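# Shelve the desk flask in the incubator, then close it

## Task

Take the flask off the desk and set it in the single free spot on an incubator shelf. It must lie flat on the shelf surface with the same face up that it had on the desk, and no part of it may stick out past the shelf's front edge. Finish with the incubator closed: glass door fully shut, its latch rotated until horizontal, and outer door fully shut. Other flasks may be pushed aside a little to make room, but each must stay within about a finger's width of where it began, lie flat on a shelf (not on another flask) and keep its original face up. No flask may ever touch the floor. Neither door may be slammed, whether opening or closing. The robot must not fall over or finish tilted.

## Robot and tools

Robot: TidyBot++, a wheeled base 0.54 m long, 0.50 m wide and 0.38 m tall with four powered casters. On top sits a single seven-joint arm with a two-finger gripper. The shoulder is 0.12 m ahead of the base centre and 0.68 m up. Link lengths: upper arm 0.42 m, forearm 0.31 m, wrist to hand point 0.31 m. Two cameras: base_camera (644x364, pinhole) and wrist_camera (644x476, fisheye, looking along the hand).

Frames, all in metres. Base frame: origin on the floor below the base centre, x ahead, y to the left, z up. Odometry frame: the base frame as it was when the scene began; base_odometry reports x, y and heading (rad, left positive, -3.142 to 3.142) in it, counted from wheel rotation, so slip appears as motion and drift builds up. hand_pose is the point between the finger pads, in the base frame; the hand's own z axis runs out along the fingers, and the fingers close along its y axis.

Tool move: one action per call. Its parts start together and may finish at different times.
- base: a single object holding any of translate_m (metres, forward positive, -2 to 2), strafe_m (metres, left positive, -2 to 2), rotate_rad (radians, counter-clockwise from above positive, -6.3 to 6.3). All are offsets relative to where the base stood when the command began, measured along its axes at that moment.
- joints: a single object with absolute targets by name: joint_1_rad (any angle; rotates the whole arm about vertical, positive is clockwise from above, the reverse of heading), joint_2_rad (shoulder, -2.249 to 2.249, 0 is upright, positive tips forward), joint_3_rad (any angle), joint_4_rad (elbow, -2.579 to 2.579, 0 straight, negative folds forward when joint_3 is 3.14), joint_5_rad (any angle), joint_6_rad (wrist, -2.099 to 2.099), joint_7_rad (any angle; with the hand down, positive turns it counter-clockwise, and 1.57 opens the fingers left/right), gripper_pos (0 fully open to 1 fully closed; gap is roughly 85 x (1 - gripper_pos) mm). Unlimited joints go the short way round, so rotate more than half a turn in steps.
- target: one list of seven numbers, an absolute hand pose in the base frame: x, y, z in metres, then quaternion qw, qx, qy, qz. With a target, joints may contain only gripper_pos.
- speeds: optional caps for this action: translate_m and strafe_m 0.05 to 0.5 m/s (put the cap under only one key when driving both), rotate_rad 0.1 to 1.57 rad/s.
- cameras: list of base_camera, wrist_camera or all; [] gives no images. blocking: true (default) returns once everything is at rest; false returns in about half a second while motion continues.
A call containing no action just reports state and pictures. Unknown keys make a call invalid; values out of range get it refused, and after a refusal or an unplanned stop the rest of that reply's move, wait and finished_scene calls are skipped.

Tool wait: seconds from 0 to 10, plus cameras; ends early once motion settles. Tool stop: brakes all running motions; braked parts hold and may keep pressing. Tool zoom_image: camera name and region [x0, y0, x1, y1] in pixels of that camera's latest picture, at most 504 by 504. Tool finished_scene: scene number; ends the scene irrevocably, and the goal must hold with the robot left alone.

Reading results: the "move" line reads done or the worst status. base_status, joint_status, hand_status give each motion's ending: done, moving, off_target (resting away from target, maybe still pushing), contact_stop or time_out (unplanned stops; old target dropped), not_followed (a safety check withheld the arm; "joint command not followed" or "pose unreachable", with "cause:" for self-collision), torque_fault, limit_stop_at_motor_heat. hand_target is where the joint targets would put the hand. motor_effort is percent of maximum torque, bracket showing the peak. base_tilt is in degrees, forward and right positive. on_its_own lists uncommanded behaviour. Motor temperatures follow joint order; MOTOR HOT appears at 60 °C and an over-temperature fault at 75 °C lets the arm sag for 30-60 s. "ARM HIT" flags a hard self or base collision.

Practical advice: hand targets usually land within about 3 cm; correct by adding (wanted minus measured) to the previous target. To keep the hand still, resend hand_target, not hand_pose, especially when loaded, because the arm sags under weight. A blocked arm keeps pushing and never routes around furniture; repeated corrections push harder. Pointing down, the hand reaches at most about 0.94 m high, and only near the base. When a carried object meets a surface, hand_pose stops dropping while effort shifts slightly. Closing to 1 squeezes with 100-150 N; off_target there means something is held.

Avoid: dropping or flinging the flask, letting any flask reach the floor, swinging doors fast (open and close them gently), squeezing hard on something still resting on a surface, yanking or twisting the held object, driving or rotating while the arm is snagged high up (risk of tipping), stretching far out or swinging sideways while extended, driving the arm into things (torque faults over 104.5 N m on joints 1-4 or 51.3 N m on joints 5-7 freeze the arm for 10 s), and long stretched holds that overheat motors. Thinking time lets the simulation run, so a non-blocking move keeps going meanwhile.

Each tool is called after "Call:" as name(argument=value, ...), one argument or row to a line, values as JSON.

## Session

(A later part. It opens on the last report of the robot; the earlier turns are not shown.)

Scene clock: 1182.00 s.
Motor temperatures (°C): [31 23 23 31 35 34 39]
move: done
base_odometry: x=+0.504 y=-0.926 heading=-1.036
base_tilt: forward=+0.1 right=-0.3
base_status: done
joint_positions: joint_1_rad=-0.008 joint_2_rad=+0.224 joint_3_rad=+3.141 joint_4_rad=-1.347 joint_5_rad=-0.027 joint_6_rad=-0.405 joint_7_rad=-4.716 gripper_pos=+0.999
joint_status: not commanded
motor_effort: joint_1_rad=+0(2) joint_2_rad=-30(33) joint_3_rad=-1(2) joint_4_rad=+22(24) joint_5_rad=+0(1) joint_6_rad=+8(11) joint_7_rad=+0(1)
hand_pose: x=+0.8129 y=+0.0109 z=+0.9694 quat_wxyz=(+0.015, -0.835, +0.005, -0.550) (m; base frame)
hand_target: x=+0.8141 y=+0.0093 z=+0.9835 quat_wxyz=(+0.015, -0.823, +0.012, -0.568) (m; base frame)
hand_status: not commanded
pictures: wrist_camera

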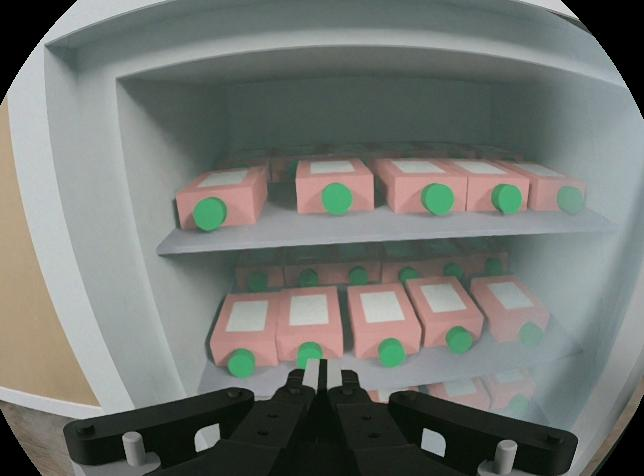

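Call:
move(
  base={"translate_m": 0.04},
  speeds={"translate_m": 0.05},
  cameras=[],
)

Call:
move(
  base={"translate_m": 0.03},
  speeds={"translate_m": 0.05},
  cameras=["wrist_camera"],
)

Call:
zoom_image(
  camera="wrist_camera",
  region=[0, 0, 320, 476],
)

Scene clock: 1190.57 s.
Motor temperatures (°C): [31 23 23 31 35 34 39]
move: done
base_odometry: x=+0.525 y=-0.960 heading=-1.036
base_tilt: forward=+0.0 right=-0.3
base_status: done
joint_positions: joint_1_rad=-0.008 joint_2_rad=+0.224 joint_3_rad=+3.141 joint_4_rad=-1.347 joint_5_rad=-0.027 joint_6_rad=-0.405 joint_7_rad=-4.716 gripper_pos=+0.999
joint_status: not commanded
motor_effort: joint_1_rad=+0(1) joint_2_rad=-30(33) joint_3_rad=-1(2) joint_4_rad=+22(22) joint_5_rad=+0(0) joint_6_rad=+8(10) joint_7_rad=+1(1)
hand_pose: x=+0.8128 y=+0.0109 z=+0.9693 quat_wxyz=(+0.015, -0.835, +0.005, -0.550) (m; base frame)
hand_target: x=+0.8141 y=+0.0093 z=+0.9835 quat_wxyz=(+0.015, -0.823, +0.012, -0.568) (m; base frame)
hand_status: not commanded
pictures: none
No camera images: "cameras" was empty.

Scene clock: 1191.63 s.
Motor temperatures (°C): [31 23 23 31 35 34 39]
move: done
base_odometry: x=+0.540 y=-0.986 heading=-1.035
base_tilt: forward=+0.0 right=-0.3
base_status: done
joint_positions: joint_1_rad=-0.008 joint_2_rad=+0.224 joint_3_rad=+3.141 joint_4_rad=-1.348 joint_5_rad=-0.027 joint_6_rad=-0.405 joint_7_rad=-4.716 gripper_pos=+0.999
joint_status: not commanded
motor_effort: joint_1_rad=-1(2) joint_2_rad=-30(33) joint_3_rad=-1(2) joint_4_rad=+22(24) joint_5_rad=+0(1) joint_6_rad=+8(12) joint_7_rad=+0(1)
hand_pose: x=+0.8127 y=+0.0109 z=+0.9691 quat_wxyz=(+0.015, -0.835, +0.005, -0.550) (m; base frame)
hand_target: x=+0.8141 y=+0.0093 z=+0.9835 quat_wxyz=(+0.015, -0.823, +0.012, -0.568) (m; base frame)
hand_status: not commanded
pictures: wrist_camera

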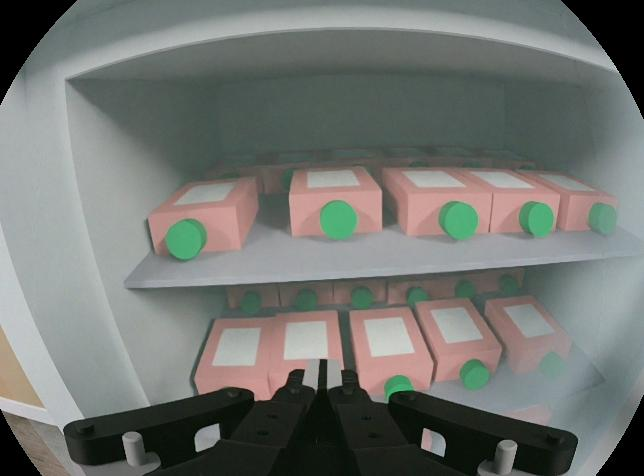

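Scaled by 1.059.

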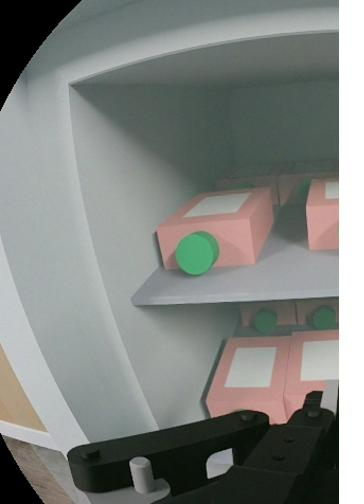

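Call:
move(
  base={"translate_m": 0.02},
  speeds={"translate_m": 0.05},
  cameras=[],
)

Call:
move(
  base={"translate_m": 0.02},
  speeds={"translate_m": 0.05},
  cameras=["wrist_camera"],
)

Scene clock: 1197.30 s.
Motor temperatures (°C): [31 23 23 31 35 34 39]
move: done
base_odometry: x=+0.551 y=-1.003 heading=-1.035
base_tilt: forward=+0.1 right=-0.3
base_status: done
joint_positions: joint_1_rad=-0.008 joint_2_rad=+0.224 joint_3_rad=+3.141 joint_4_rad=-1.348 joint_5_rad=-0.027 joint_6_rad=-0.405 joint_7_rad=-4.716 gripper_pos=+0.999
joint_status: not commanded
motor_effort: joint_1_rad=+0(2) joint_2_rad=-30(33) joint_3_rad=-1(2) joint_4_rad=+21(23) joint_5_rad=+0(1) joint_6_rad=+8(11) joint_7_rad=+1(1)
hand_pose: x=+0.8126 y=+0.0109 z=+0.9688 quat_wxyz=(+0.015, -0.835, +0.005, -0.550) (m; base frame)
hand_target: x=+0.8141 y=+0.0093 z=+0.9835 quat_wxyz=(+0.015, -0.823, +0.012, -0.568) (m; base frame)
hand_status: not commanded
pictures: none
No camera images: "cameras" was empty.

Scene clock: 1198.17 s.
Motor temperatures (°C): [31 23 23 31 35 34 39]
move: done
base_odometry: x=+0.561 y=-1.021 heading=-1.035
base_tilt: forward=+0.2 right=-0.3
base_status: done
joint_positions: joint_1_rad=-0.008 joint_2_rad=+0.224 joint_3_rad=+3.141 joint_4_rad=-1.349 joint_5_rad=-0.027 joint_6_rad=-0.404 joint_7_rad=-4.716 gripper_pos=+0.999
joint_status: not commanded
motor_effort: joint_1_rad=-1(2) joint_2_rad=-30(33) joint_3_rad=-1(2) joint_4_rad=+22(23) joint_5_rad=+0(1) joint_6_rad=+8(11) joint_7_rad=+0(1)
hand_pose: x=+0.8127 y=+0.0109 z=+0.9684 quat_wxyz=(+0.015, -0.835, +0.005, -0.550) (m; base frame)
hand_target: x=+0.8141 y=+0.0093 z=+0.9835 quat_wxyz=(+0.015, -0.823, +0.012, -0.568) (m; base frame)
hand_status: not commanded
pictures: wrist_camera

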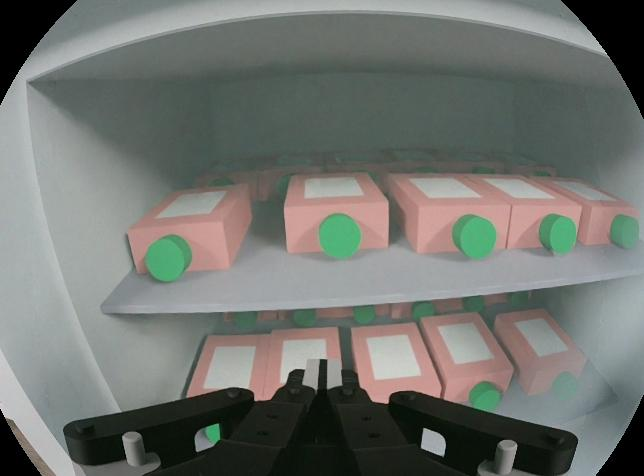

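Call:
move(
  base={"translate_m": 0.015},
  speeds={"translate_m": 0.05},
  cameras=[],
)

Call:
move(
  base={"translate_m": 0.015},
  speeds={"translate_m": 0.05},
  cameras=["wrist_camera"],
)

Call:
zoom_image(
  camera="wrist_camera",
  region=[0, 0, 320, 476],
)

Scene clock: 1205.17 s.
Motor temperatures (°C): [31 23 23 31 35 34 39]
move: done
base_odometry: x=+0.569 y=-1.033 heading=-1.035
base_tilt: forward=+0.1 right=-0.3
base_status: done
joint_positions: joint_1_rad=-0.008 joint_2_rad=+0.224 joint_3_rad=+3.141 joint_4_rad=-1.349 joint_5_rad=-0.027 joint_6_rad=-0.404 joint_7_rad=-4.716 gripper_pos=+0.999
joint_status: not commanded
motor_effort: joint_1_rad=+0(2) joint_2_rad=-30(33) joint_3_rad=-1(2) joint_4_rad=+22(23) joint_5_rad=+0(0) joint_6_rad=+8(12) joint_7_rad=+1(1)
hand_pose: x=+0.8126 y=+0.0109 z=+0.9686 quat_wxyz=(+0.015, -0.835, +0.005, -0.550) (m; base frame)
hand_target: x=+0.8141 y=+0.0093 z=+0.9835 quat_wxyz=(+0.015, -0.823, +0.012, -0.568) (m; base frame)
hand_status: not commanded
pictures: none
No camera images: "cameras" was empty.

Scene clock: 1205.93 s.
Motor temperatures (°C): [31 23 23 31 35 34 39]
move: done
base_odometry: x=+0.577 y=-1.046 heading=-1.035
base_tilt: forward=+0.0 right=-0.4
base_status: done
joint_positions: joint_1_rad=-0.008 joint_2_rad=+0.224 joint_3_rad=+3.141 joint_4_rad=-1.350 joint_5_rad=-0.027 joint_6_rad=-0.404 joint_7_rad=-4.716 gripper_pos=+0.999
joint_status: not commanded
motor_effort: joint_1_rad=+1(2) joint_2_rad=-30(33) joint_3_rad=-1(2) joint_4_rad=+21(23) joint_5_rad=+0(0) joint_6_rad=+8(11) joint_7_rad=+0(1)
hand_pose: x=+0.8125 y=+0.0109 z=+0.9684 quat_wxyz=(+0.015, -0.835, +0.005, -0.550) (m; base frame)
hand_target: x=+0.8141 y=+0.0093 z=+0.9835 quat_wxyz=(+0.015, -0.823, +0.012, -0.568) (m; base frame)
hand_status: not commanded
pictures: wrist_camera

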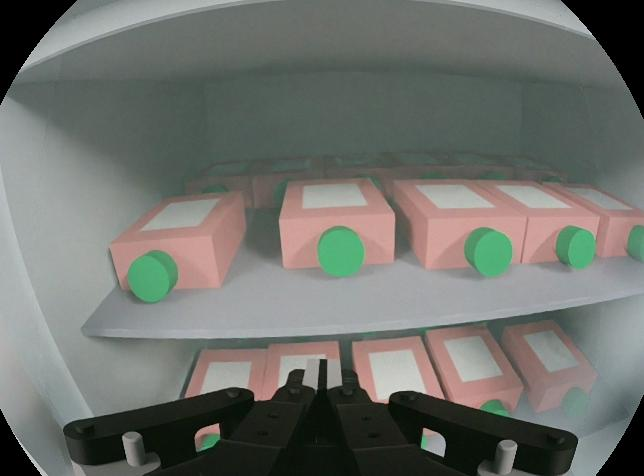

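Scaled by 1.059.

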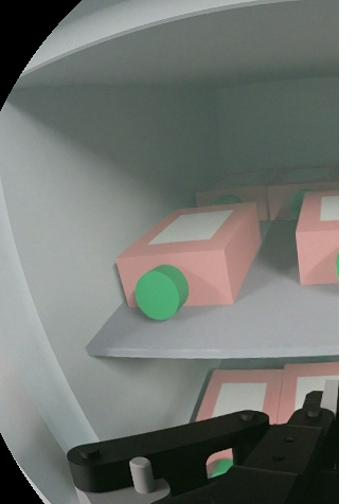

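Call:
move(
  base={"translate_m": 0.015},
  speeds={"translate_m": 0.05},
  cameras=[],
)

Call:
move(
  base={"translate_m": 0.015},
  speeds={"translate_m": 0.05},
  cameras=["wrist_camera"],
)

Scene clock: 1215.57 s.
Motor temperatures (°C): [31 23 23 31 35 34 39]
move: done
base_odometry: x=+0.584 y=-1.059 heading=-1.034
base_tilt: forward=+0.1 right=-0.3
base_status: done
joint_positions: joint_1_rad=-0.008 joint_2_rad=+0.223 joint_3_rad=+3.141 joint_4_rad=-1.350 joint_5_rad=-0.027 joint_6_rad=-0.404 joint_7_rad=-4.716 gripper_pos=+0.999
joint_status: not commanded
motor_effort: joint_1_rad=-1(2) joint_2_rad=-30(32) joint_3_rad=-1(2) joint_4_rad=+21(22) joint_5_rad=+0(1) joint_6_rad=+8(10) joint_7_rad=+1(1)
hand_pose: x=+0.8123 y=+0.0109 z=+0.9686 quat_wxyz=(+0.015, -0.835, +0.005, -0.550) (m; base frame)
hand_target: x=+0.8141 y=+0.0093 z=+0.9835 quat_wxyz=(+0.015, -0.823, +0.012, -0.568) (m; base frame)
hand_status: not commanded
pictures: none
No camera images: "cameras" was empty.

Scene clock: 1216.40 s.
Motor temperatures (°C): [31 23 23 31 35 34 39]
move: done
base_odometry: x=+0.592 y=-1.072 heading=-1.034
base_tilt: forward=+0.0 right=-0.3
base_status: done
joint_positions: joint_1_rad=-0.008 joint_2_rad=+0.193 joint_3_rad=+3.141 joint_4_rad=-1.380 joint_5_rad=-0.027 joint_6_rad=-0.412 joint_7_rad=-4.716 gripper_pos=+0.999
joint_status: not commanded
motor_effort: joint_1_rad=+1(1) joint_2_rad=-23(30) joint_3_rad=+0(1) joint_4_rad=+26(30) joint_5_rad=+0(1) joint_6_rad=+15(19) joint_7_rad=+0(1)
hand_pose: x=+0.7989 y=+0.0109 z=+0.9690 quat_wxyz=(+0.015, -0.837, +0.005, -0.547) (m; base frame)
hand_target: x=+0.8141 y=+0.0093 z=+0.9835 quat_wxyz=(+0.015, -0.823, +0.012, -0.568) (m; base frame)
hand_status: not commanded
pictures: wrist_camera

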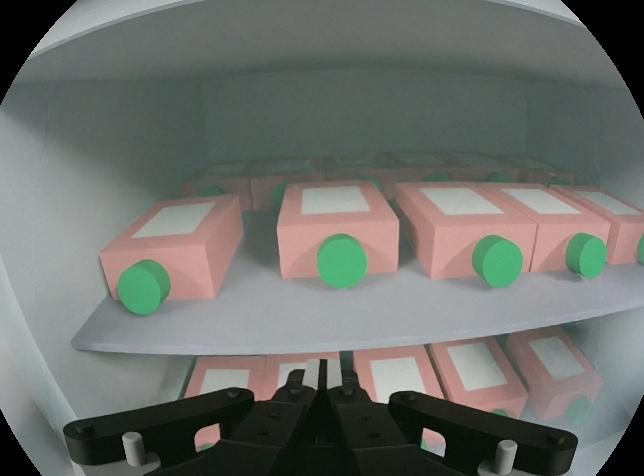

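Call:
move(
  base={"translate_m": -0.3},
  speeds={"translate_m": 0.1},
  cameras=["wrist_camera"],
)

Call:
zoom_image(
  camera="wrist_camera",
  region=[30, 20, 400, 420],
)

Scene clock: 1223.80 s.
Motor temperatures (°C): [31 23 23 31 35 34 39]
move: done
base_odometry: x=+0.439 y=-0.814 heading=-1.034
base_tilt: forward=+0.0 right=-0.3
base_status: done
joint_positions: joint_1_rad=-0.008 joint_2_rad=+0.220 joint_3_rad=+3.141 joint_4_rad=-1.360 joint_5_rad=-0.027 joint_6_rad=-0.384 joint_7_rad=-4.716 gripper_pos=+0.999
joint_status: not commanded
motor_effort: joint_1_rad=+0(2) joint_2_rad=-30(32) joint_3_rad=+0(2) joint_4_rad=+22(25) joint_5_rad=+0(1) joint_6_rad=+8(14) joint_7_rad=+0(1)
hand_pose: x=+0.8125 y=+0.0108 z=+0.9704 quat_wxyz=(+0.015, -0.831, +0.005, -0.555) (m; base frame)
hand_target: x=+0.8141 y=+0.0093 z=+0.9835 quat_wxyz=(+0.015, -0.823, +0.012, -0.568) (m; base frame)
hand_status: not commanded
pictures: wrist_camera

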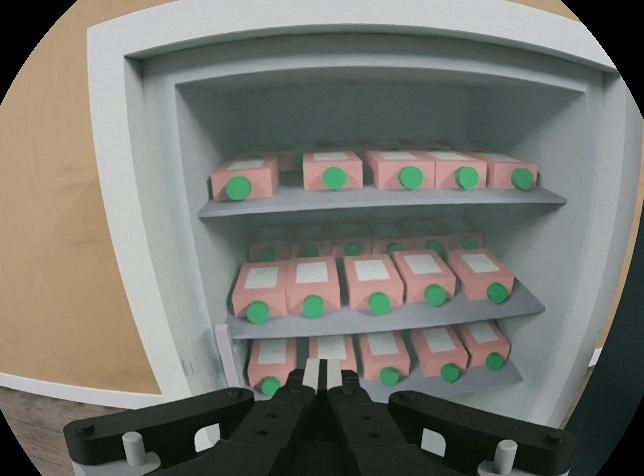

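Scaled by 1.260.

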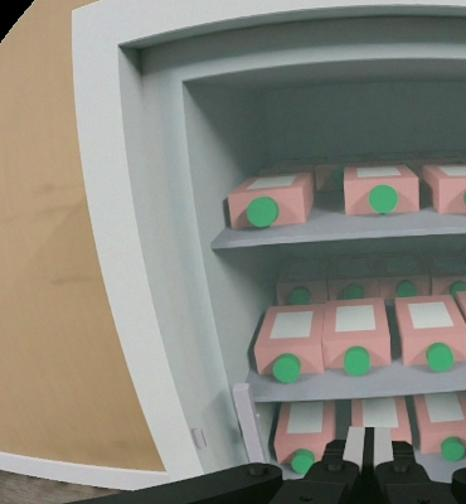

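Call:
move(
  base={"translate_m": -0.2},
  joints={"joint_1_rad": 0, "joint_2_rad": 0.22, "joint_3_rad": 3.14, "joint_4_rad": -2.07, "joint_5_rad": 0, "joint_6_rad": 0.5, "joint_7_rad": 1.55},
  speeds={"translate_m": 0.15},
  cameras=["wrist_camera"],
)

Call:
zoom_image(
  camera="wrist_camera",
  region=[130, 100, 430, 400],
)

Scene clock: 1242.30 s.
Motor temperatures (°C): [31 23 23 31 35 34 39]
move: done
base_odometry: x=+0.336 y=-0.642 heading=-1.034
base_tilt: forward=+0.0 right=-0.3
base_status: done
joint_positions: joint_1_rad=-0.008 joint_2_rad=+0.222 joint_3_rad=+3.141 joint_4_rad=-2.061 joint_5_rad=-0.027 joint_6_rad=+0.448 joint_7_rad=-4.716 gripper_pos=+0.999
joint_status: all done
motor_effort: joint_1_rad=+0(2) joint_2_rad=-26(33) joint_3_rad=-2(2) joint_4_rad=+18(22) joint_5_rad=+0(2) joint_6_rad=+9(10) joint_7_rad=+0(1)
hand_pose: x=+0.7499 y=+0.0036 z=+0.8053 quat_wxyz=(+0.007, -0.794, +0.011, -0.608) (m; base frame)
hand_target: x=+0.7511 y=+0.0023 z=+0.8176 quat_wxyz=(+0.007, -0.780, +0.008, -0.625) (m; base frame)
hand_status: not commanded
pictures: wrist_camera

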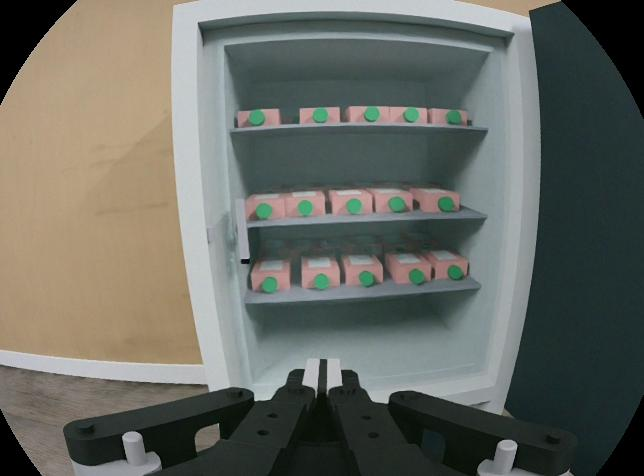

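Scaled by 1.680.

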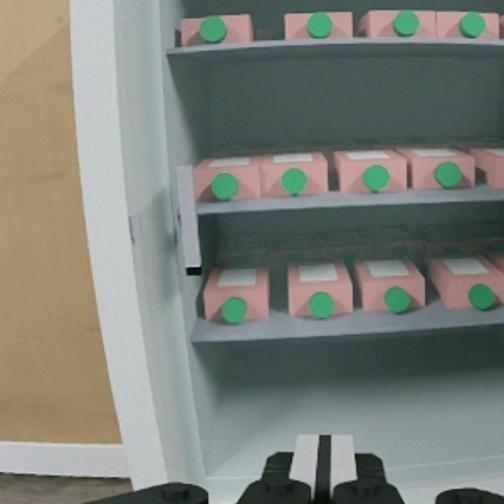

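Call:
move(
  base={"strafe_m": 0.14},
  joints={"joint_1_rad": 0, "joint_2_rad": 0.478, "joint_3_rad": 3.14, "joint_4_rad": -2.245, "joint_5_rad": 0.02, "joint_6_rad": 1.195, "joint_7_rad": 1.57, "gripper_pos": 0.6},
  speeds={"strafe_m": 0.1},
  cameras=["wrist_camera"],
)

Call:
zoom_image(
  camera="wrist_camera",
  region=[220, 180, 420, 380],
)

Scene clock: 1288.73 s.
Motor temperatures (°C): [31 23 23 31 35 34 39]
move: done
base_odometry: x=+0.457 y=-0.570 heading=-1.034
base_tilt: forward=+0.0 right=-0.4
base_status: done
joint_positions: joint_1_rad=-0.004 joint_2_rad=+0.481 joint_3_rad=+3.141 joint_4_rad=-2.234 joint_5_rad=-0.026 joint_6_rad=+1.144 joint_7_rad=-4.716 gripper_pos=+0.600
joint_status: all done
motor_effort: joint_1_rad=+0(3) joint_2_rad=-30(32) joint_3_rad=-1(3) joint_4_rad=+13(18) joint_5_rad=+0(1) joint_6_rad=+9(10) joint_7_rad=+0(1)
hand_pose: x=+0.7550 y=-0.0033 z=+0.7688 quat_wxyz=(-0.002, -0.707, +0.012, -0.707) (m; base frame)
hand_target: x=+0.7513 y=+0.0080 z=+0.7815 quat_wxyz=(+0.005, -0.692, -0.009, -0.722) (m; base frame)
hand_status: not commanded
pictures: wrist_camera

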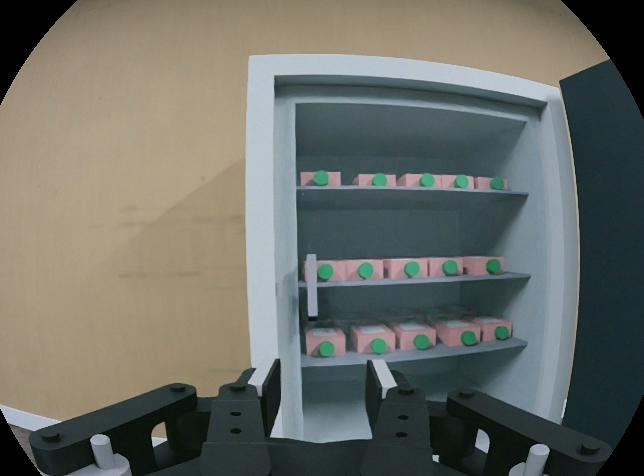

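Scaled by 2.520.

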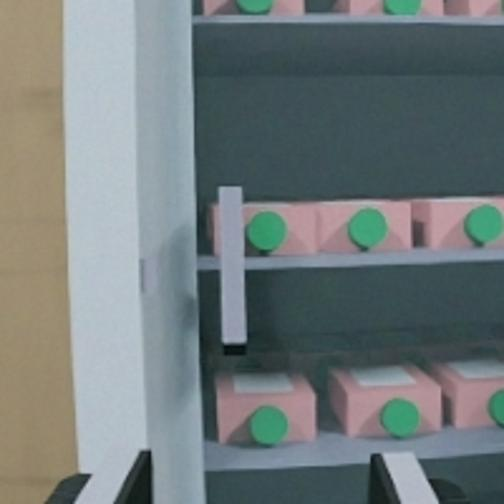

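Call:
move(
  base={"strafe_m": 0.013, "translate_m": 0.4},
  joints={"joint_2_rad": 0.465, "joint_6_rad": 1.182},
  speeds={"translate_m": 0.12},
  cameras=["wrist_camera"],
)

Call:
zoom_image(
  camera="wrist_camera",
  region=[220, 200, 420, 400],
)

Scene clock: 1306.27 s.
Motor temperatures (°C): [31 23 23 31 35 34 39]
move: done
base_odometry: x=+0.673 y=-0.907 heading=-1.034
base_tilt: forward=+0.0 right=-0.3
base_status: done
joint_positions: joint_1_rad=-0.004 joint_2_rad=+0.475 joint_3_rad=+3.141 joint_4_rad=-2.238 joint_5_rad=-0.026 joint_6_rad=+1.146 joint_7_rad=-4.716 gripper_pos=+0.600
joint_status: all done
motor_effort: joint_1_rad=+0(2) joint_2_rad=-29(32) joint_3_rad=-1(2) joint_4_rad=+13(14) joint_5_rad=+0(1) joint_6_rad=+9(9) joint_7_rad=+1(1)
hand_pose: x=+0.7534 y=-0.0033 z=+0.7716 quat_wxyz=(-0.002, -0.706, +0.012, -0.709) (m; base frame)
hand_target: x=+0.7501 y=+0.0079 z=+0.7857 quat_wxyz=(+0.005, -0.692, -0.009, -0.722) (m; base frame)
hand_status: not commanded
pictures: wrist_camera

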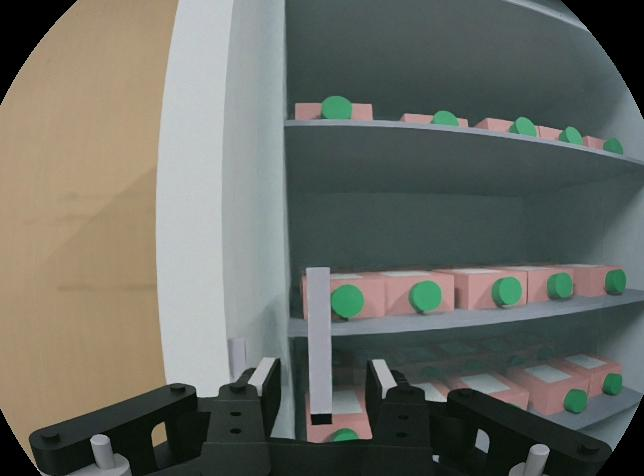

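Scaled by 2.520.

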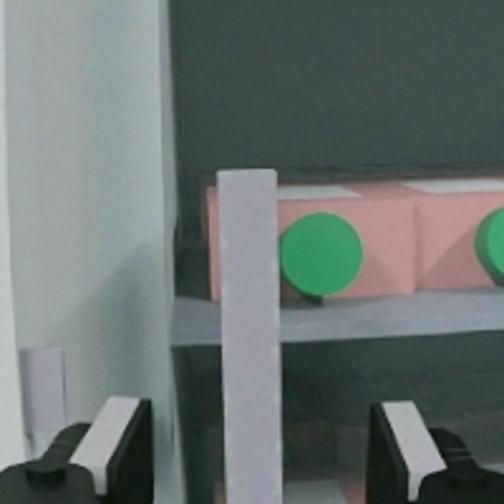

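Call:
move(
  base={"translate_m": 0.1},
  speeds={"translate_m": 0.06},
  cameras=["wrist_camera"],
)

Scene clock: 1321.40 s.
Motor temperatures (°C): [31 23 23 31 35 34 39]
move: done
base_odometry: x=+0.724 y=-0.993 heading=-1.033
base_tilt: forward=+0.1 right=-0.3
base_status: done
joint_positions: joint_1_rad=-0.004 joint_2_rad=+0.475 joint_3_rad=+3.141 joint_4_rad=-2.238 joint_5_rad=-0.026 joint_6_rad=+1.146 joint_7_rad=-4.716 gripper_pos=+0.600
joint_status: not commanded
motor_effort: joint_1_rad=-1(1) joint_2_rad=-30(32) joint_3_rad=-1(2) joint_4_rad=+12(13) joint_5_rad=+0(1) joint_6_rad=+9(9) joint_7_rad=+1(1)
hand_pose: x=+0.7532 y=-0.0033 z=+0.7713 quat_wxyz=(-0.002, -0.706, +0.012, -0.708) (m; base frame)
hand_target: x=+0.7501 y=+0.0079 z=+0.7857 quat_wxyz=(+0.005, -0.692, -0.009, -0.722) (m; base frame)
hand_status: not commanded
pictures: wrist_camera

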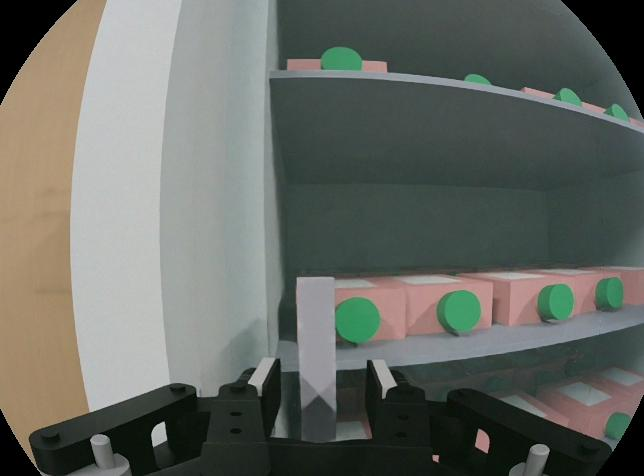

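Call:
move(
  base={"translate_m": 0.028},
  speeds={"translate_m": 0.05},
  cameras=["wrist_camera"],
)

Call:
zoom_image(
  camera="wrist_camera",
  region=[200, 230, 430, 460],
)

Scene clock: 1333.63 s.
Motor temperatures (°C): [31 23 23 31 35 34 39]
move: done
base_odometry: x=+0.738 y=-1.017 heading=-1.033
base_tilt: forward=+0.0 right=-0.4
base_status: done
joint_positions: joint_1_rad=-0.004 joint_2_rad=+0.474 joint_3_rad=+3.141 joint_4_rad=-2.238 joint_5_rad=-0.026 joint_6_rad=+1.146 joint_7_rad=-4.716 gripper_pos=+0.600
joint_status: not commanded
motor_effort: joint_1_rad=-1(2) joint_2_rad=-29(32) joint_3_rad=-2(2) joint_4_rad=+12(14) joint_5_rad=+1(1) joint_6_rad=+9(9) joint_7_rad=+0(1)
hand_pose: x=+0.7531 y=-0.0033 z=+0.7712 quat_wxyz=(-0.002, -0.706, +0.012, -0.708) (m; base frame)
hand_target: x=+0.7501 y=+0.0079 z=+0.7857 quat_wxyz=(+0.005, -0.692, -0.009, -0.722) (m; base frame)
hand_status: not commanded
pictures: wrist_camera

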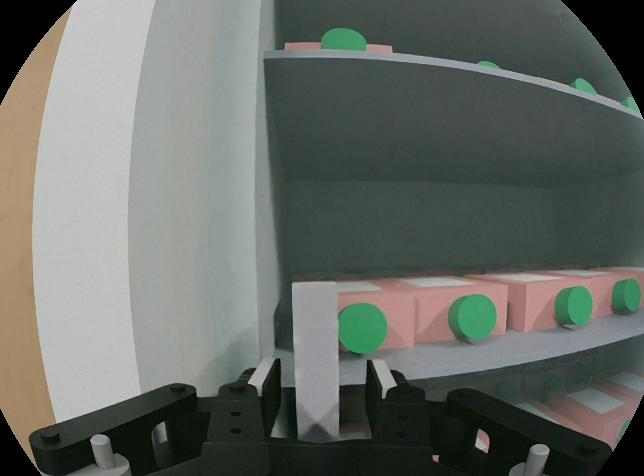

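Scaled by 2.191.

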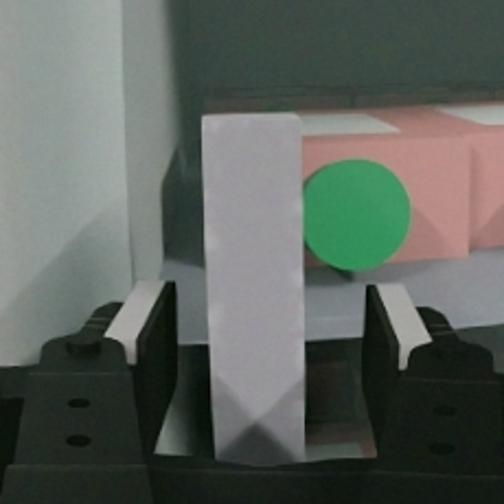

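Call:
move(
  joints={"gripper_pos": 0.82},
  cameras=["wrist_camera"],
)

Scene clock: 1340.80 s.
Motor temperatures (°C): [31 23 23 31 35 34 39]
move: done
base_odometry: x=+0.738 y=-1.017 heading=-1.033
base_tilt: forward=+0.0 right=-0.3
base_status: not commanded
joint_positions: joint_1_rad=-0.005 joint_2_rad=+0.474 joint_3_rad=+3.140 joint_4_rad=-2.239 joint_5_rad=-0.025 joint_6_rad=+1.147 joint_7_rad=-4.716 gripper_pos=+0.819
joint_status: all done
motor_effort: joint_1_rad=+0(3) joint_2_rad=-29(30) joint_3_rad=-1(2) joint_4_rad=+12(14) joint_5_rad=-1(2) joint_6_rad=+8(10) joint_7_rad=+0(1)
hand_pose: x=+0.7531 y=-0.0020 z=+0.7715 quat_wxyz=(-0.001, -0.706, +0.011, -0.709) (m; base frame)
hand_target: x=+0.7501 y=+0.0079 z=+0.7857 quat_wxyz=(+0.005, -0.692, -0.009, -0.722) (m; base frame)
hand_status: not commanded
pictures: wrist_camera

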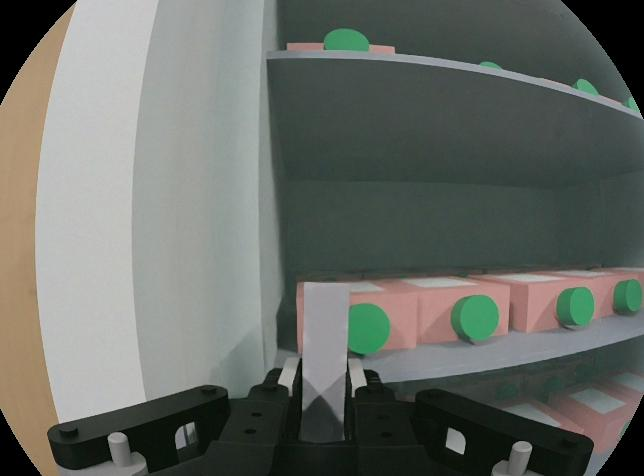

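Call:
move(
  joints={"joint_7_rad": 1.3},
  cameras=["wrist_camera"],
)

Scene clock: 1348.57 s.
Motor temperatures (°C): [31 23 23 30 35 34 39]
move: done
base_odometry: x=+0.738 y=-1.017 heading=-1.033
base_tilt: forward=+0.0 right=-0.3
base_status: not commanded
joint_positions: joint_1_rad=+0.000 joint_2_rad=+0.475 joint_3_rad=+3.140 joint_4_rad=-2.239 joint_5_rad=-0.025 joint_6_rad=+1.147 joint_7_rad=-4.941 gripper_pos=+0.819
joint_status: all done
motor_effort: joint_1_rad=-2(3) joint_2_rad=-30(32) joint_3_rad=-3(4) joint_4_rad=+13(14) joint_5_rad=+1(2) joint_6_rad=+10(11) joint_7_rad=+0(1)
hand_pose: x=+0.7530 y=-0.0052 z=+0.7711 quat_wxyz=(+0.077, -0.700, +0.092, -0.704) (m; base frame)
hand_target: x=+0.7501 y=+0.0079 z=+0.7857 quat_wxyz=(+0.102, -0.687, +0.084, -0.715) (m; base frame)
hand_status: not commanded
pictures: wrist_camera

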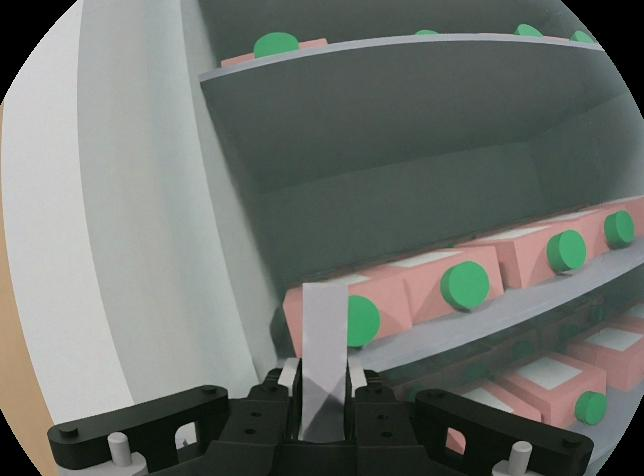

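Call:
move(
  joints={"joint_7_rad": 0.95},
  cameras=[],
)

Call:
move(
  joints={"joint_7_rad": 0.6},
  cameras=["wrist_camera"],
)

Scene clock: 1356.00 s.
Motor temperatures (°C): [31 23 23 30 35 34 39]
move: done
base_odometry: x=+0.738 y=-1.017 heading=-1.033
base_tilt: forward=+0.0 right=-0.2
base_status: not commanded
joint_positions: joint_1_rad=+0.007 joint_2_rad=+0.477 joint_3_rad=+3.142 joint_4_rad=-2.241 joint_5_rad=-0.025 joint_6_rad=+1.147 joint_7_rad=-5.265 gripper_pos=+0.819
joint_status: all done
motor_effort: joint_1_rad=-5(5) joint_2_rad=-32(33) joint_3_rad=-5(5) joint_4_rad=+13(15) joint_5_rad=+2(3) joint_6_rad=+11(12) joint_7_rad=+0(1)
hand_pose: x=+0.7526 y=-0.0101 z=+0.7691 quat_wxyz=(+0.186, -0.676, +0.207, -0.682) (m; base frame)
hand_target: x=+0.7501 y=+0.0079 z=+0.7857 quat_wxyz=(+0.225, -0.662, +0.202, -0.686) (m; base frame)
hand_status: not commanded
pictures: none
No camera images: "cameras" was empty.

Scene clock: 1357.07 s.
Motor temperatures (°C): [31 23 23 30 35 34 39]
move: done
base_odometry: x=+0.738 y=-1.017 heading=-1.033
base_tilt: forward=+0.0 right=-0.3
base_status: not commanded
joint_positions: joint_1_rad=+0.011 joint_2_rad=+0.481 joint_3_rad=+3.145 joint_4_rad=-2.244 joint_5_rad=-0.025 joint_6_rad=+1.147 joint_7_rad=-5.610 gripper_pos=+0.819
joint_status: all done
motor_effort: joint_1_rad=-4(6) joint_2_rad=-33(34) joint_3_rad=-6(6) joint_4_rad=+14(15) joint_5_rad=+3(4) joint_6_rad=+12(12) joint_7_rad=+0(1)
hand_pose: x=+0.7521 y=-0.0143 z=+0.7653 quat_wxyz=(+0.297, -0.632, +0.322, -0.639) (m; base frame)
hand_target: x=+0.7501 y=+0.0079 z=+0.7857 quat_wxyz=(+0.341, -0.616, +0.314, -0.637) (m; base frame)
hand_status: not commanded
pictures: wrist_camera

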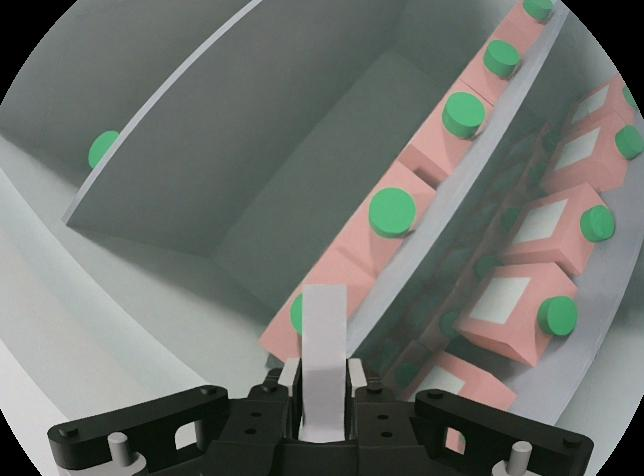

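Call:
move(
  joints={"joint_7_rad": 0.3},
  cameras=[],
)

Call:
move(
  joints={"joint_7_rad": 0.04},
  cameras=["wrist_camera"],
)

Scene clock: 1363.47 s.
Motor temperatures (°C): [31 23 23 30 35 34 39]
move: done
base_odometry: x=+0.738 y=-1.017 heading=-1.033
base_tilt: forward=+0.0 right=-0.3
base_status: not commanded
joint_positions: joint_1_rad=+0.013 joint_2_rad=+0.486 joint_3_rad=+3.146 joint_4_rad=-2.247 joint_5_rad=-0.025 joint_6_rad=+1.147 joint_7_rad=-5.915 gripper_pos=+0.819
joint_status: all done
motor_effort: joint_1_rad=-4(6) joint_2_rad=-34(35) joint_3_rad=-5(6) joint_4_rad=+15(15) joint_5_rad=+4(4) joint_6_rad=+13(13) joint_7_rad=+0(1)
hand_pose: x=+0.7515 y=-0.0168 z=+0.7609 quat_wxyz=(+0.387, -0.578, +0.417, -0.585) (m; base frame)
hand_target: x=+0.7501 y=+0.0079 z=+0.7857 quat_wxyz=(+0.432, -0.562, +0.403, -0.578) (m; base frame)
hand_status: not commanded
pictures: none
No camera images: "cameras" was empty.

Scene clock: 1364.47 s.
Motor temperatures (°C): [31 23 23 30 35 34 39]
move: done
base_odometry: x=+0.738 y=-1.017 heading=-1.033
base_tilt: forward=+0.1 right=-0.3
base_status: not commanded
joint_positions: joint_1_rad=+0.014 joint_2_rad=+0.490 joint_3_rad=+3.147 joint_4_rad=-2.250 joint_5_rad=-0.025 joint_6_rad=+1.147 joint_7_rad=-6.181 gripper_pos=+0.819
joint_status: all done
motor_effort: joint_1_rad=-5(6) joint_2_rad=-35(36) joint_3_rad=-6(7) joint_4_rad=+15(16) joint_5_rad=+4(4) joint_6_rad=+13(14) joint_7_rad=+0(1)
hand_pose: x=+0.7510 y=-0.0178 z=+0.7565 quat_wxyz=(+0.459, -0.519, +0.492, -0.527) (m; base frame)
hand_target: x=+0.7501 y=+0.0079 z=+0.7857 quat_wxyz=(+0.503, -0.505, +0.472, -0.518) (m; base frame)
hand_status: not commanded
pictures: wrist_camera

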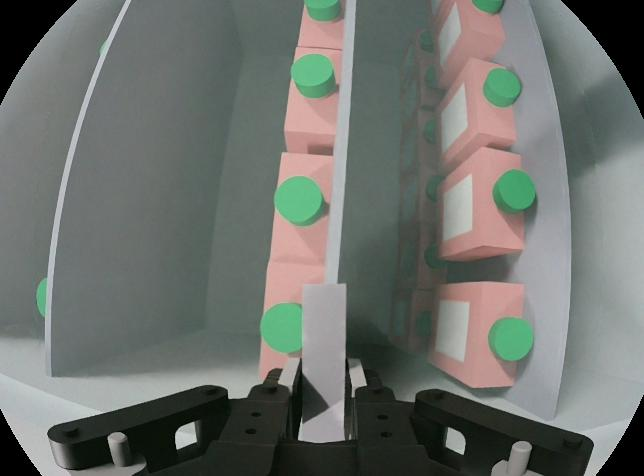

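Call:
move(
  joints={"joint_7_rad": -0.068},
  cameras=["wrist_camera"],
)

Scene clock: 1371.00 s.
Motor temperatures (°C): [31 23 23 30 35 34 39]
move: done
base_odometry: x=+0.738 y=-1.017 heading=-1.033
base_tilt: forward=+0.0 right=-0.3
base_status: not commanded
joint_positions: joint_1_rad=+0.014 joint_2_rad=+0.492 joint_3_rad=+3.147 joint_4_rad=-2.251 joint_5_rad=-0.025 joint_6_rad=+1.147 joint_7_rad=-6.294 gripper_pos=+0.820
joint_status: all done
motor_effort: joint_1_rad=-4(6) joint_2_rad=-34(36) joint_3_rad=-4(6) joint_4_rad=+14(16) joint_5_rad=+2(4) joint_6_rad=+12(14) joint_7_rad=+0(1)
hand_pose: x=+0.7509 y=-0.0179 z=+0.7551 quat_wxyz=(+0.487, -0.491, +0.521, -0.500) (m; base frame)
hand_target: x=+0.7501 y=+0.0079 z=+0.7857 quat_wxyz=(+0.531, -0.479, +0.499, -0.490) (m; base frame)
hand_status: not commanded
pictures: wrist_camera

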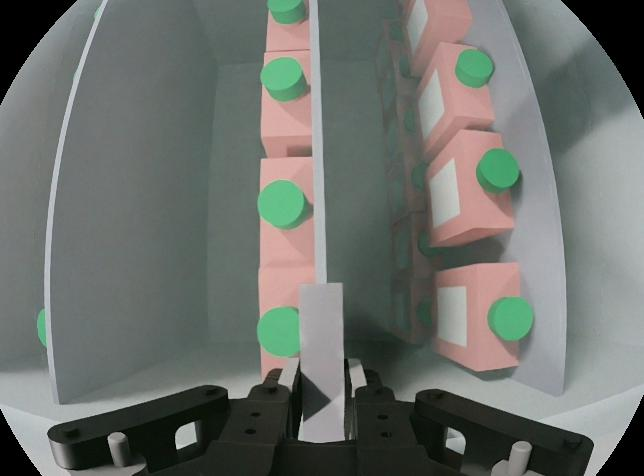

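Call:
move(
  joints={"joint_1_rad": 0.018, "joint_2_rad": 0.482, "joint_3_rad": 3.147, "joint_4_rad": -2.258},
  cameras=[],
)

Call:
move(
  joints={"gripper_pos": 0.7},
  cameras=["wrist_camera"],
)

Scene clock: 1389.20 s.
Motor temperatures (°C): [31 23 23 30 35 34 39]
move: done
base_odometry: x=+0.738 y=-1.017 heading=-1.033
base_tilt: forward=+0.1 right=-0.3
base_status: not commanded
joint_positions: joint_1_rad=+0.015 joint_2_rad=+0.492 joint_3_rad=+3.147 joint_4_rad=-2.251 joint_5_rad=-0.025 joint_6_rad=+1.147 joint_7_rad=-6.294 gripper_pos=+0.820
joint_status: all done
motor_effort: joint_1_rad=-2(4) joint_2_rad=-32(33) joint_3_rad=-2(4) joint_4_rad=+13(15) joint_5_rad=+0(3) joint_6_rad=+10(12) joint_7_rad=+0(1)
hand_pose: x=+0.7508 y=-0.0181 z=+0.7549 quat_wxyz=(+0.487, -0.491, +0.521, -0.500) (m; base frame)
hand_target: x=+0.7482 y=-0.0070 z=+0.7692 quat_wxyz=(+0.516, -0.481, +0.512, -0.490) (m; base frame)
hand_status: not commanded
pictures: none
No camera images: "cameras" was empty.

Scene clock: 1389.73 s.
Motor temperatures (°C): [31 23 23 30 35 34 39]
move: done
base_odometry: x=+0.738 y=-1.017 heading=-1.033
base_tilt: forward=+0.0 right=-0.3
base_status: not commanded
joint_positions: joint_1_rad=+0.015 joint_2_rad=+0.492 joint_3_rad=+3.147 joint_4_rad=-2.251 joint_5_rad=-0.025 joint_6_rad=+1.147 joint_7_rad=-6.294 gripper_pos=+0.700
joint_status: all done
motor_effort: joint_1_rad=-1(2) joint_2_rad=-29(31) joint_3_rad=-1(2) joint_4_rad=+12(12) joint_5_rad=+1(1) joint_6_rad=+9(10) joint_7_rad=+1(1)
hand_pose: x=+0.7508 y=-0.0181 z=+0.7549 quat_wxyz=(+0.487, -0.491, +0.521, -0.500) (m; base frame)
hand_target: x=+0.7482 y=-0.0070 z=+0.7692 quat_wxyz=(+0.516, -0.481, +0.512, -0.490) (m; base frame)
hand_status: not commanded
pictures: wrist_camera

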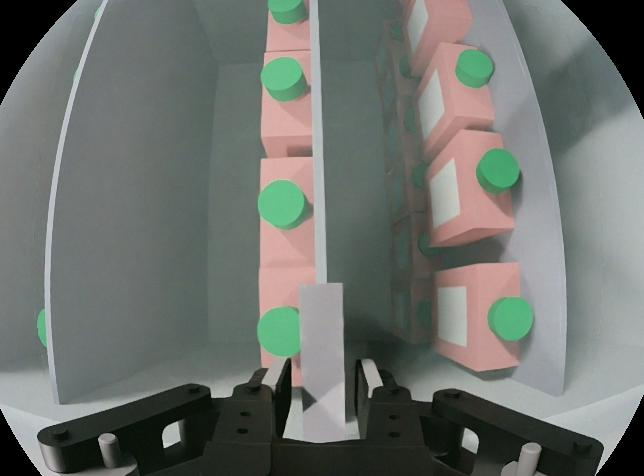

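Call:
move(
  base={"translate_m": -0.13},
  speeds={"translate_m": 0.06},
  cameras=[],
)

Call:
move(
  base={"translate_m": -0.25},
  joints={"joint_1_rad": 0.0, "joint_7_rad": 1.57},
  speeds={"translate_m": 0.15},
  cameras=["wrist_camera"],
)

Call:
zoom_image(
  camera="wrist_camera",
  region=[230, 200, 410, 360],
)

Scene clock: 1398.57 s.
Motor temperatures (°C): [31 23 23 30 35 34 39]
move: done
base_odometry: x=+0.672 y=-0.905 heading=-1.033
base_tilt: forward=+0.1 right=-0.3
base_status: done
joint_positions: joint_1_rad=+0.015 joint_2_rad=+0.492 joint_3_rad=+3.147 joint_4_rad=-2.252 joint_5_rad=-0.025 joint_6_rad=+1.147 joint_7_rad=-6.294 gripper_pos=+0.700
joint_status: not commanded
motor_effort: joint_1_rad=-1(1) joint_2_rad=-29(32) joint_3_rad=-1(2) joint_4_rad=+12(13) joint_5_rad=+1(1) joint_6_rad=+9(9) joint_7_rad=+1(1)
hand_pose: x=+0.7505 y=-0.0181 z=+0.7549 quat_wxyz=(+0.487, -0.491, +0.521, -0.500) (m; base frame)
hand_target: x=+0.7482 y=-0.0070 z=+0.7692 quat_wxyz=(+0.516, -0.481, +0.512, -0.490) (m; base frame)
hand_status: not commanded
pictures: none
No camera images: "cameras" was empty.

Scene clock: 1400.87 s.
Motor temperatures (°C): [31 23 23 30 35 34 39]
move: done
base_odometry: x=+0.544 y=-0.691 heading=-1.033
base_tilt: forward=+0.0 right=-0.4
base_status: done
joint_positions: joint_1_rad=+0.015 joint_2_rad=+0.492 joint_3_rad=+3.147 joint_4_rad=-2.253 joint_5_rad=-0.025 joint_6_rad=+1.147 joint_7_rad=-4.789 gripper_pos=+0.700
joint_status: all done
motor_effort: joint_1_rad=+0(2) joint_2_rad=-29(31) joint_3_rad=+0(2) joint_4_rad=+12(13) joint_5_rad=+0(1) joint_6_rad=+9(9) joint_7_rad=+1(2)
hand_pose: x=+0.7501 y=-0.0179 z=+0.7545 quat_wxyz=(+0.014, -0.715, +0.045, -0.697) (m; base frame)
hand_target: x=+0.7482 y=+0.0043 z=+0.7692 quat_wxyz=(+0.002, -0.703, -0.008, -0.712) (m; base frame)
hand_status: not commanded
pictures: wrist_camera

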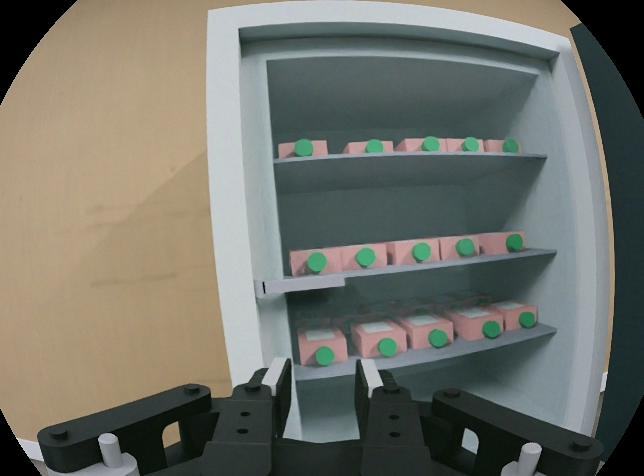

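Scaled by 2.800.

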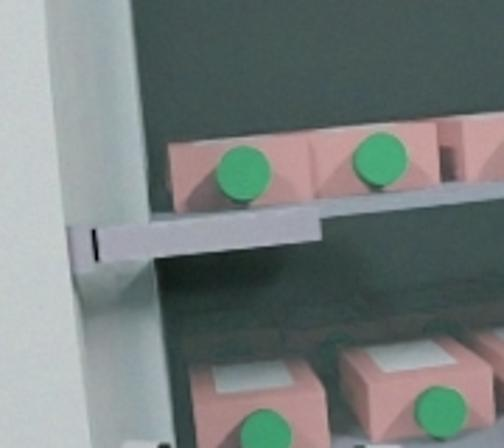

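Call:
move(
  base={"translate_m": -0.6},
  joints={"joint_7_rad": 1.67, "gripper_pos": 1.0},
  speeds={"translate_m": 0.3},
  cameras=[],
)

Call:
move(
  base={"strafe_m": -0.98},
  speeds={"strafe_m": 0.3},
)

Scene clock: 1436.33 s.
Motor temperatures (°C): [31 23 23 30 35 34 39]
move: done
base_odometry: x=+0.236 y=-0.175 heading=-1.033
base_tilt: forward=+0.0 right=-0.3
base_status: done
joint_positions: joint_1_rad=+0.014 joint_2_rad=+0.491 joint_3_rad=+3.147 joint_4_rad=-2.254 joint_5_rad=-0.025 joint_6_rad=+1.147 joint_7_rad=-4.674 gripper_pos=+0.999
joint_status: all done
motor_effort: joint_1_rad=+0(1) joint_2_rad=-29(32) joint_3_rad=-1(2) joint_4_rad=+12(13) joint_5_rad=+0(1) joint_6_rad=+9(10) joint_7_rad=+0(1)
hand_pose: x=+0.7498 y=-0.0176 z=+0.7543 quat_wxyz=(-0.026, -0.717, +0.003, -0.697) (m; base frame)
hand_target: x=+0.7482 y=+0.0043 z=+0.7692 quat_wxyz=(-0.034, -0.701, -0.043, -0.711) (m; base frame)
hand_status: not commanded
pictures: none
No camera images: "cameras" was empty.

Scene clock: 1440.50 s.
Motor temperatures (°C): [31 23 23 30 35 34 39]
move: done
base_odometry: x=-0.605 y=-0.677 heading=-1.033
base_tilt: forward=+0.0 right=-0.3
base_status: done
joint_positions: joint_1_rad=+0.004 joint_2_rad=+0.491 joint_3_rad=+3.148 joint_4_rad=-2.254 joint_5_rad=-0.025 joint_6_rad=+1.147 joint_7_rad=-4.674 gripper_pos=+0.999
joint_status: not commanded
motor_effort: joint_1_rad=-1(4) joint_2_rad=-29(30) joint_3_rad=-1(3) joint_4_rad=+12(13) joint_5_rad=+0(1) joint_6_rad=+9(9) joint_7_rad=+0(1)
hand_pose: x=+0.7499 y=-0.0114 z=+0.7543 quat_wxyz=(-0.022, -0.717, +0.000, -0.697) (m; base frame)
hand_target: x=+0.7482 y=+0.0043 z=+0.7692 quat_wxyz=(-0.034, -0.701, -0.043, -0.711) (m; base frame)
hand_status: not commanded
pictures: base_camera, wrist_camera

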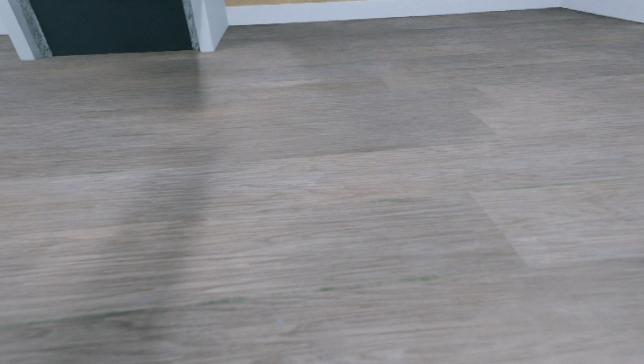

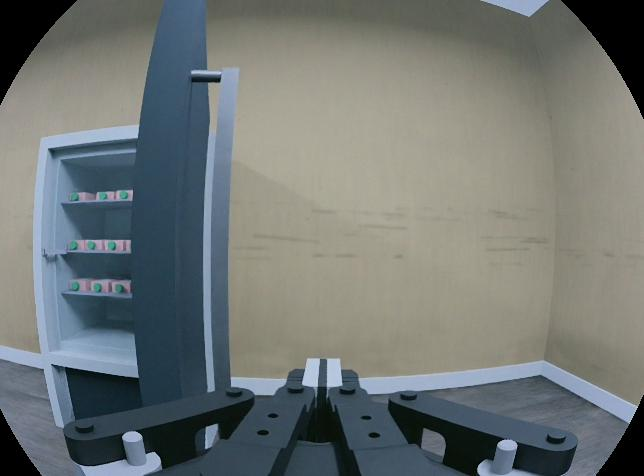

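Call:
move(
  base={"translate_m": 0.42},
  speeds={"translate_m": 0.2},
  cameras=["wrist_camera"],
)

Scene clock: 1456.90 s.
Motor temperatures (°C): [31 23 23 30 35 34 39]
move: done
base_odometry: x=-0.390 y=-1.038 heading=-1.033
base_tilt: forward=+0.0 right=-0.3
base_status: done
joint_positions: joint_1_rad=+0.004 joint_2_rad=+0.491 joint_3_rad=+3.148 joint_4_rad=-2.254 joint_5_rad=-0.025 joint_6_rad=+1.147 joint_7_rad=-4.674 gripper_pos=+0.999
joint_status: not commanded
motor_effort: joint_1_rad=+0(1) joint_2_rad=-30(32) joint_3_rad=-1(2) joint_4_rad=+12(13) joint_5_rad=+0(1) joint_6_rad=+9(10) joint_7_rad=+0(1)
hand_pose: x=+0.7499 y=-0.0114 z=+0.7544 quat_wxyz=(-0.022, -0.717, +0.000, -0.697) (m; base frame)
hand_target: x=+0.7482 y=+0.0043 z=+0.7692 quat_wxyz=(-0.034, -0.701, -0.043, -0.711) (m; base frame)
hand_status: not commanded
pictures: wrist_camera

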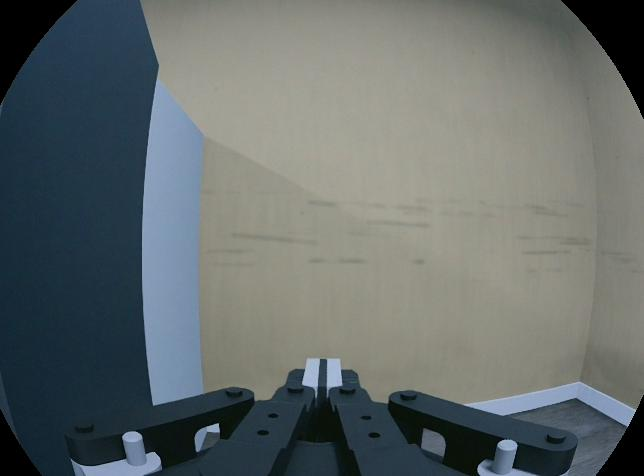

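Call:
move(
  base={"strafe_m": 0.16},
  speeds={"strafe_m": 0.06},
  cameras=["wrist_camera"],
)

Scene clock: 1464.40 s.
Motor temperatures (°C): [31 23 23 30 35 34 39]
move: done
base_odometry: x=-0.253 y=-0.956 heading=-1.033
base_tilt: forward=+0.0 right=-0.3
base_status: done
joint_positions: joint_1_rad=+0.036 joint_2_rad=+0.456 joint_3_rad=+3.172 joint_4_rad=-2.315 joint_5_rad=-0.025 joint_6_rad=+1.156 joint_7_rad=-4.674 gripper_pos=+0.999
joint_status: not commanded
motor_effort: joint_1_rad=-9(11) joint_2_rad=-19(30) joint_3_rad=-8(9) joint_4_rad=+23(28) joint_5_rad=+5(6) joint_6_rad=+6(9) joint_7_rad=+1(2)
hand_pose: x=+0.7280 y=-0.0434 z=+0.7528 quat_wxyz=(-0.045, -0.722, +0.016, -0.690) (m; base frame)
hand_target: x=+0.7482 y=+0.0043 z=+0.7692 quat_wxyz=(-0.034, -0.701, -0.043, -0.711) (m; base frame)
hand_status: not commanded
pictures: wrist_camera

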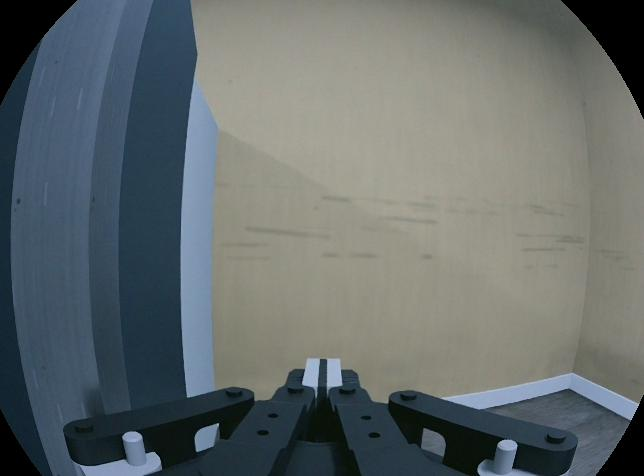

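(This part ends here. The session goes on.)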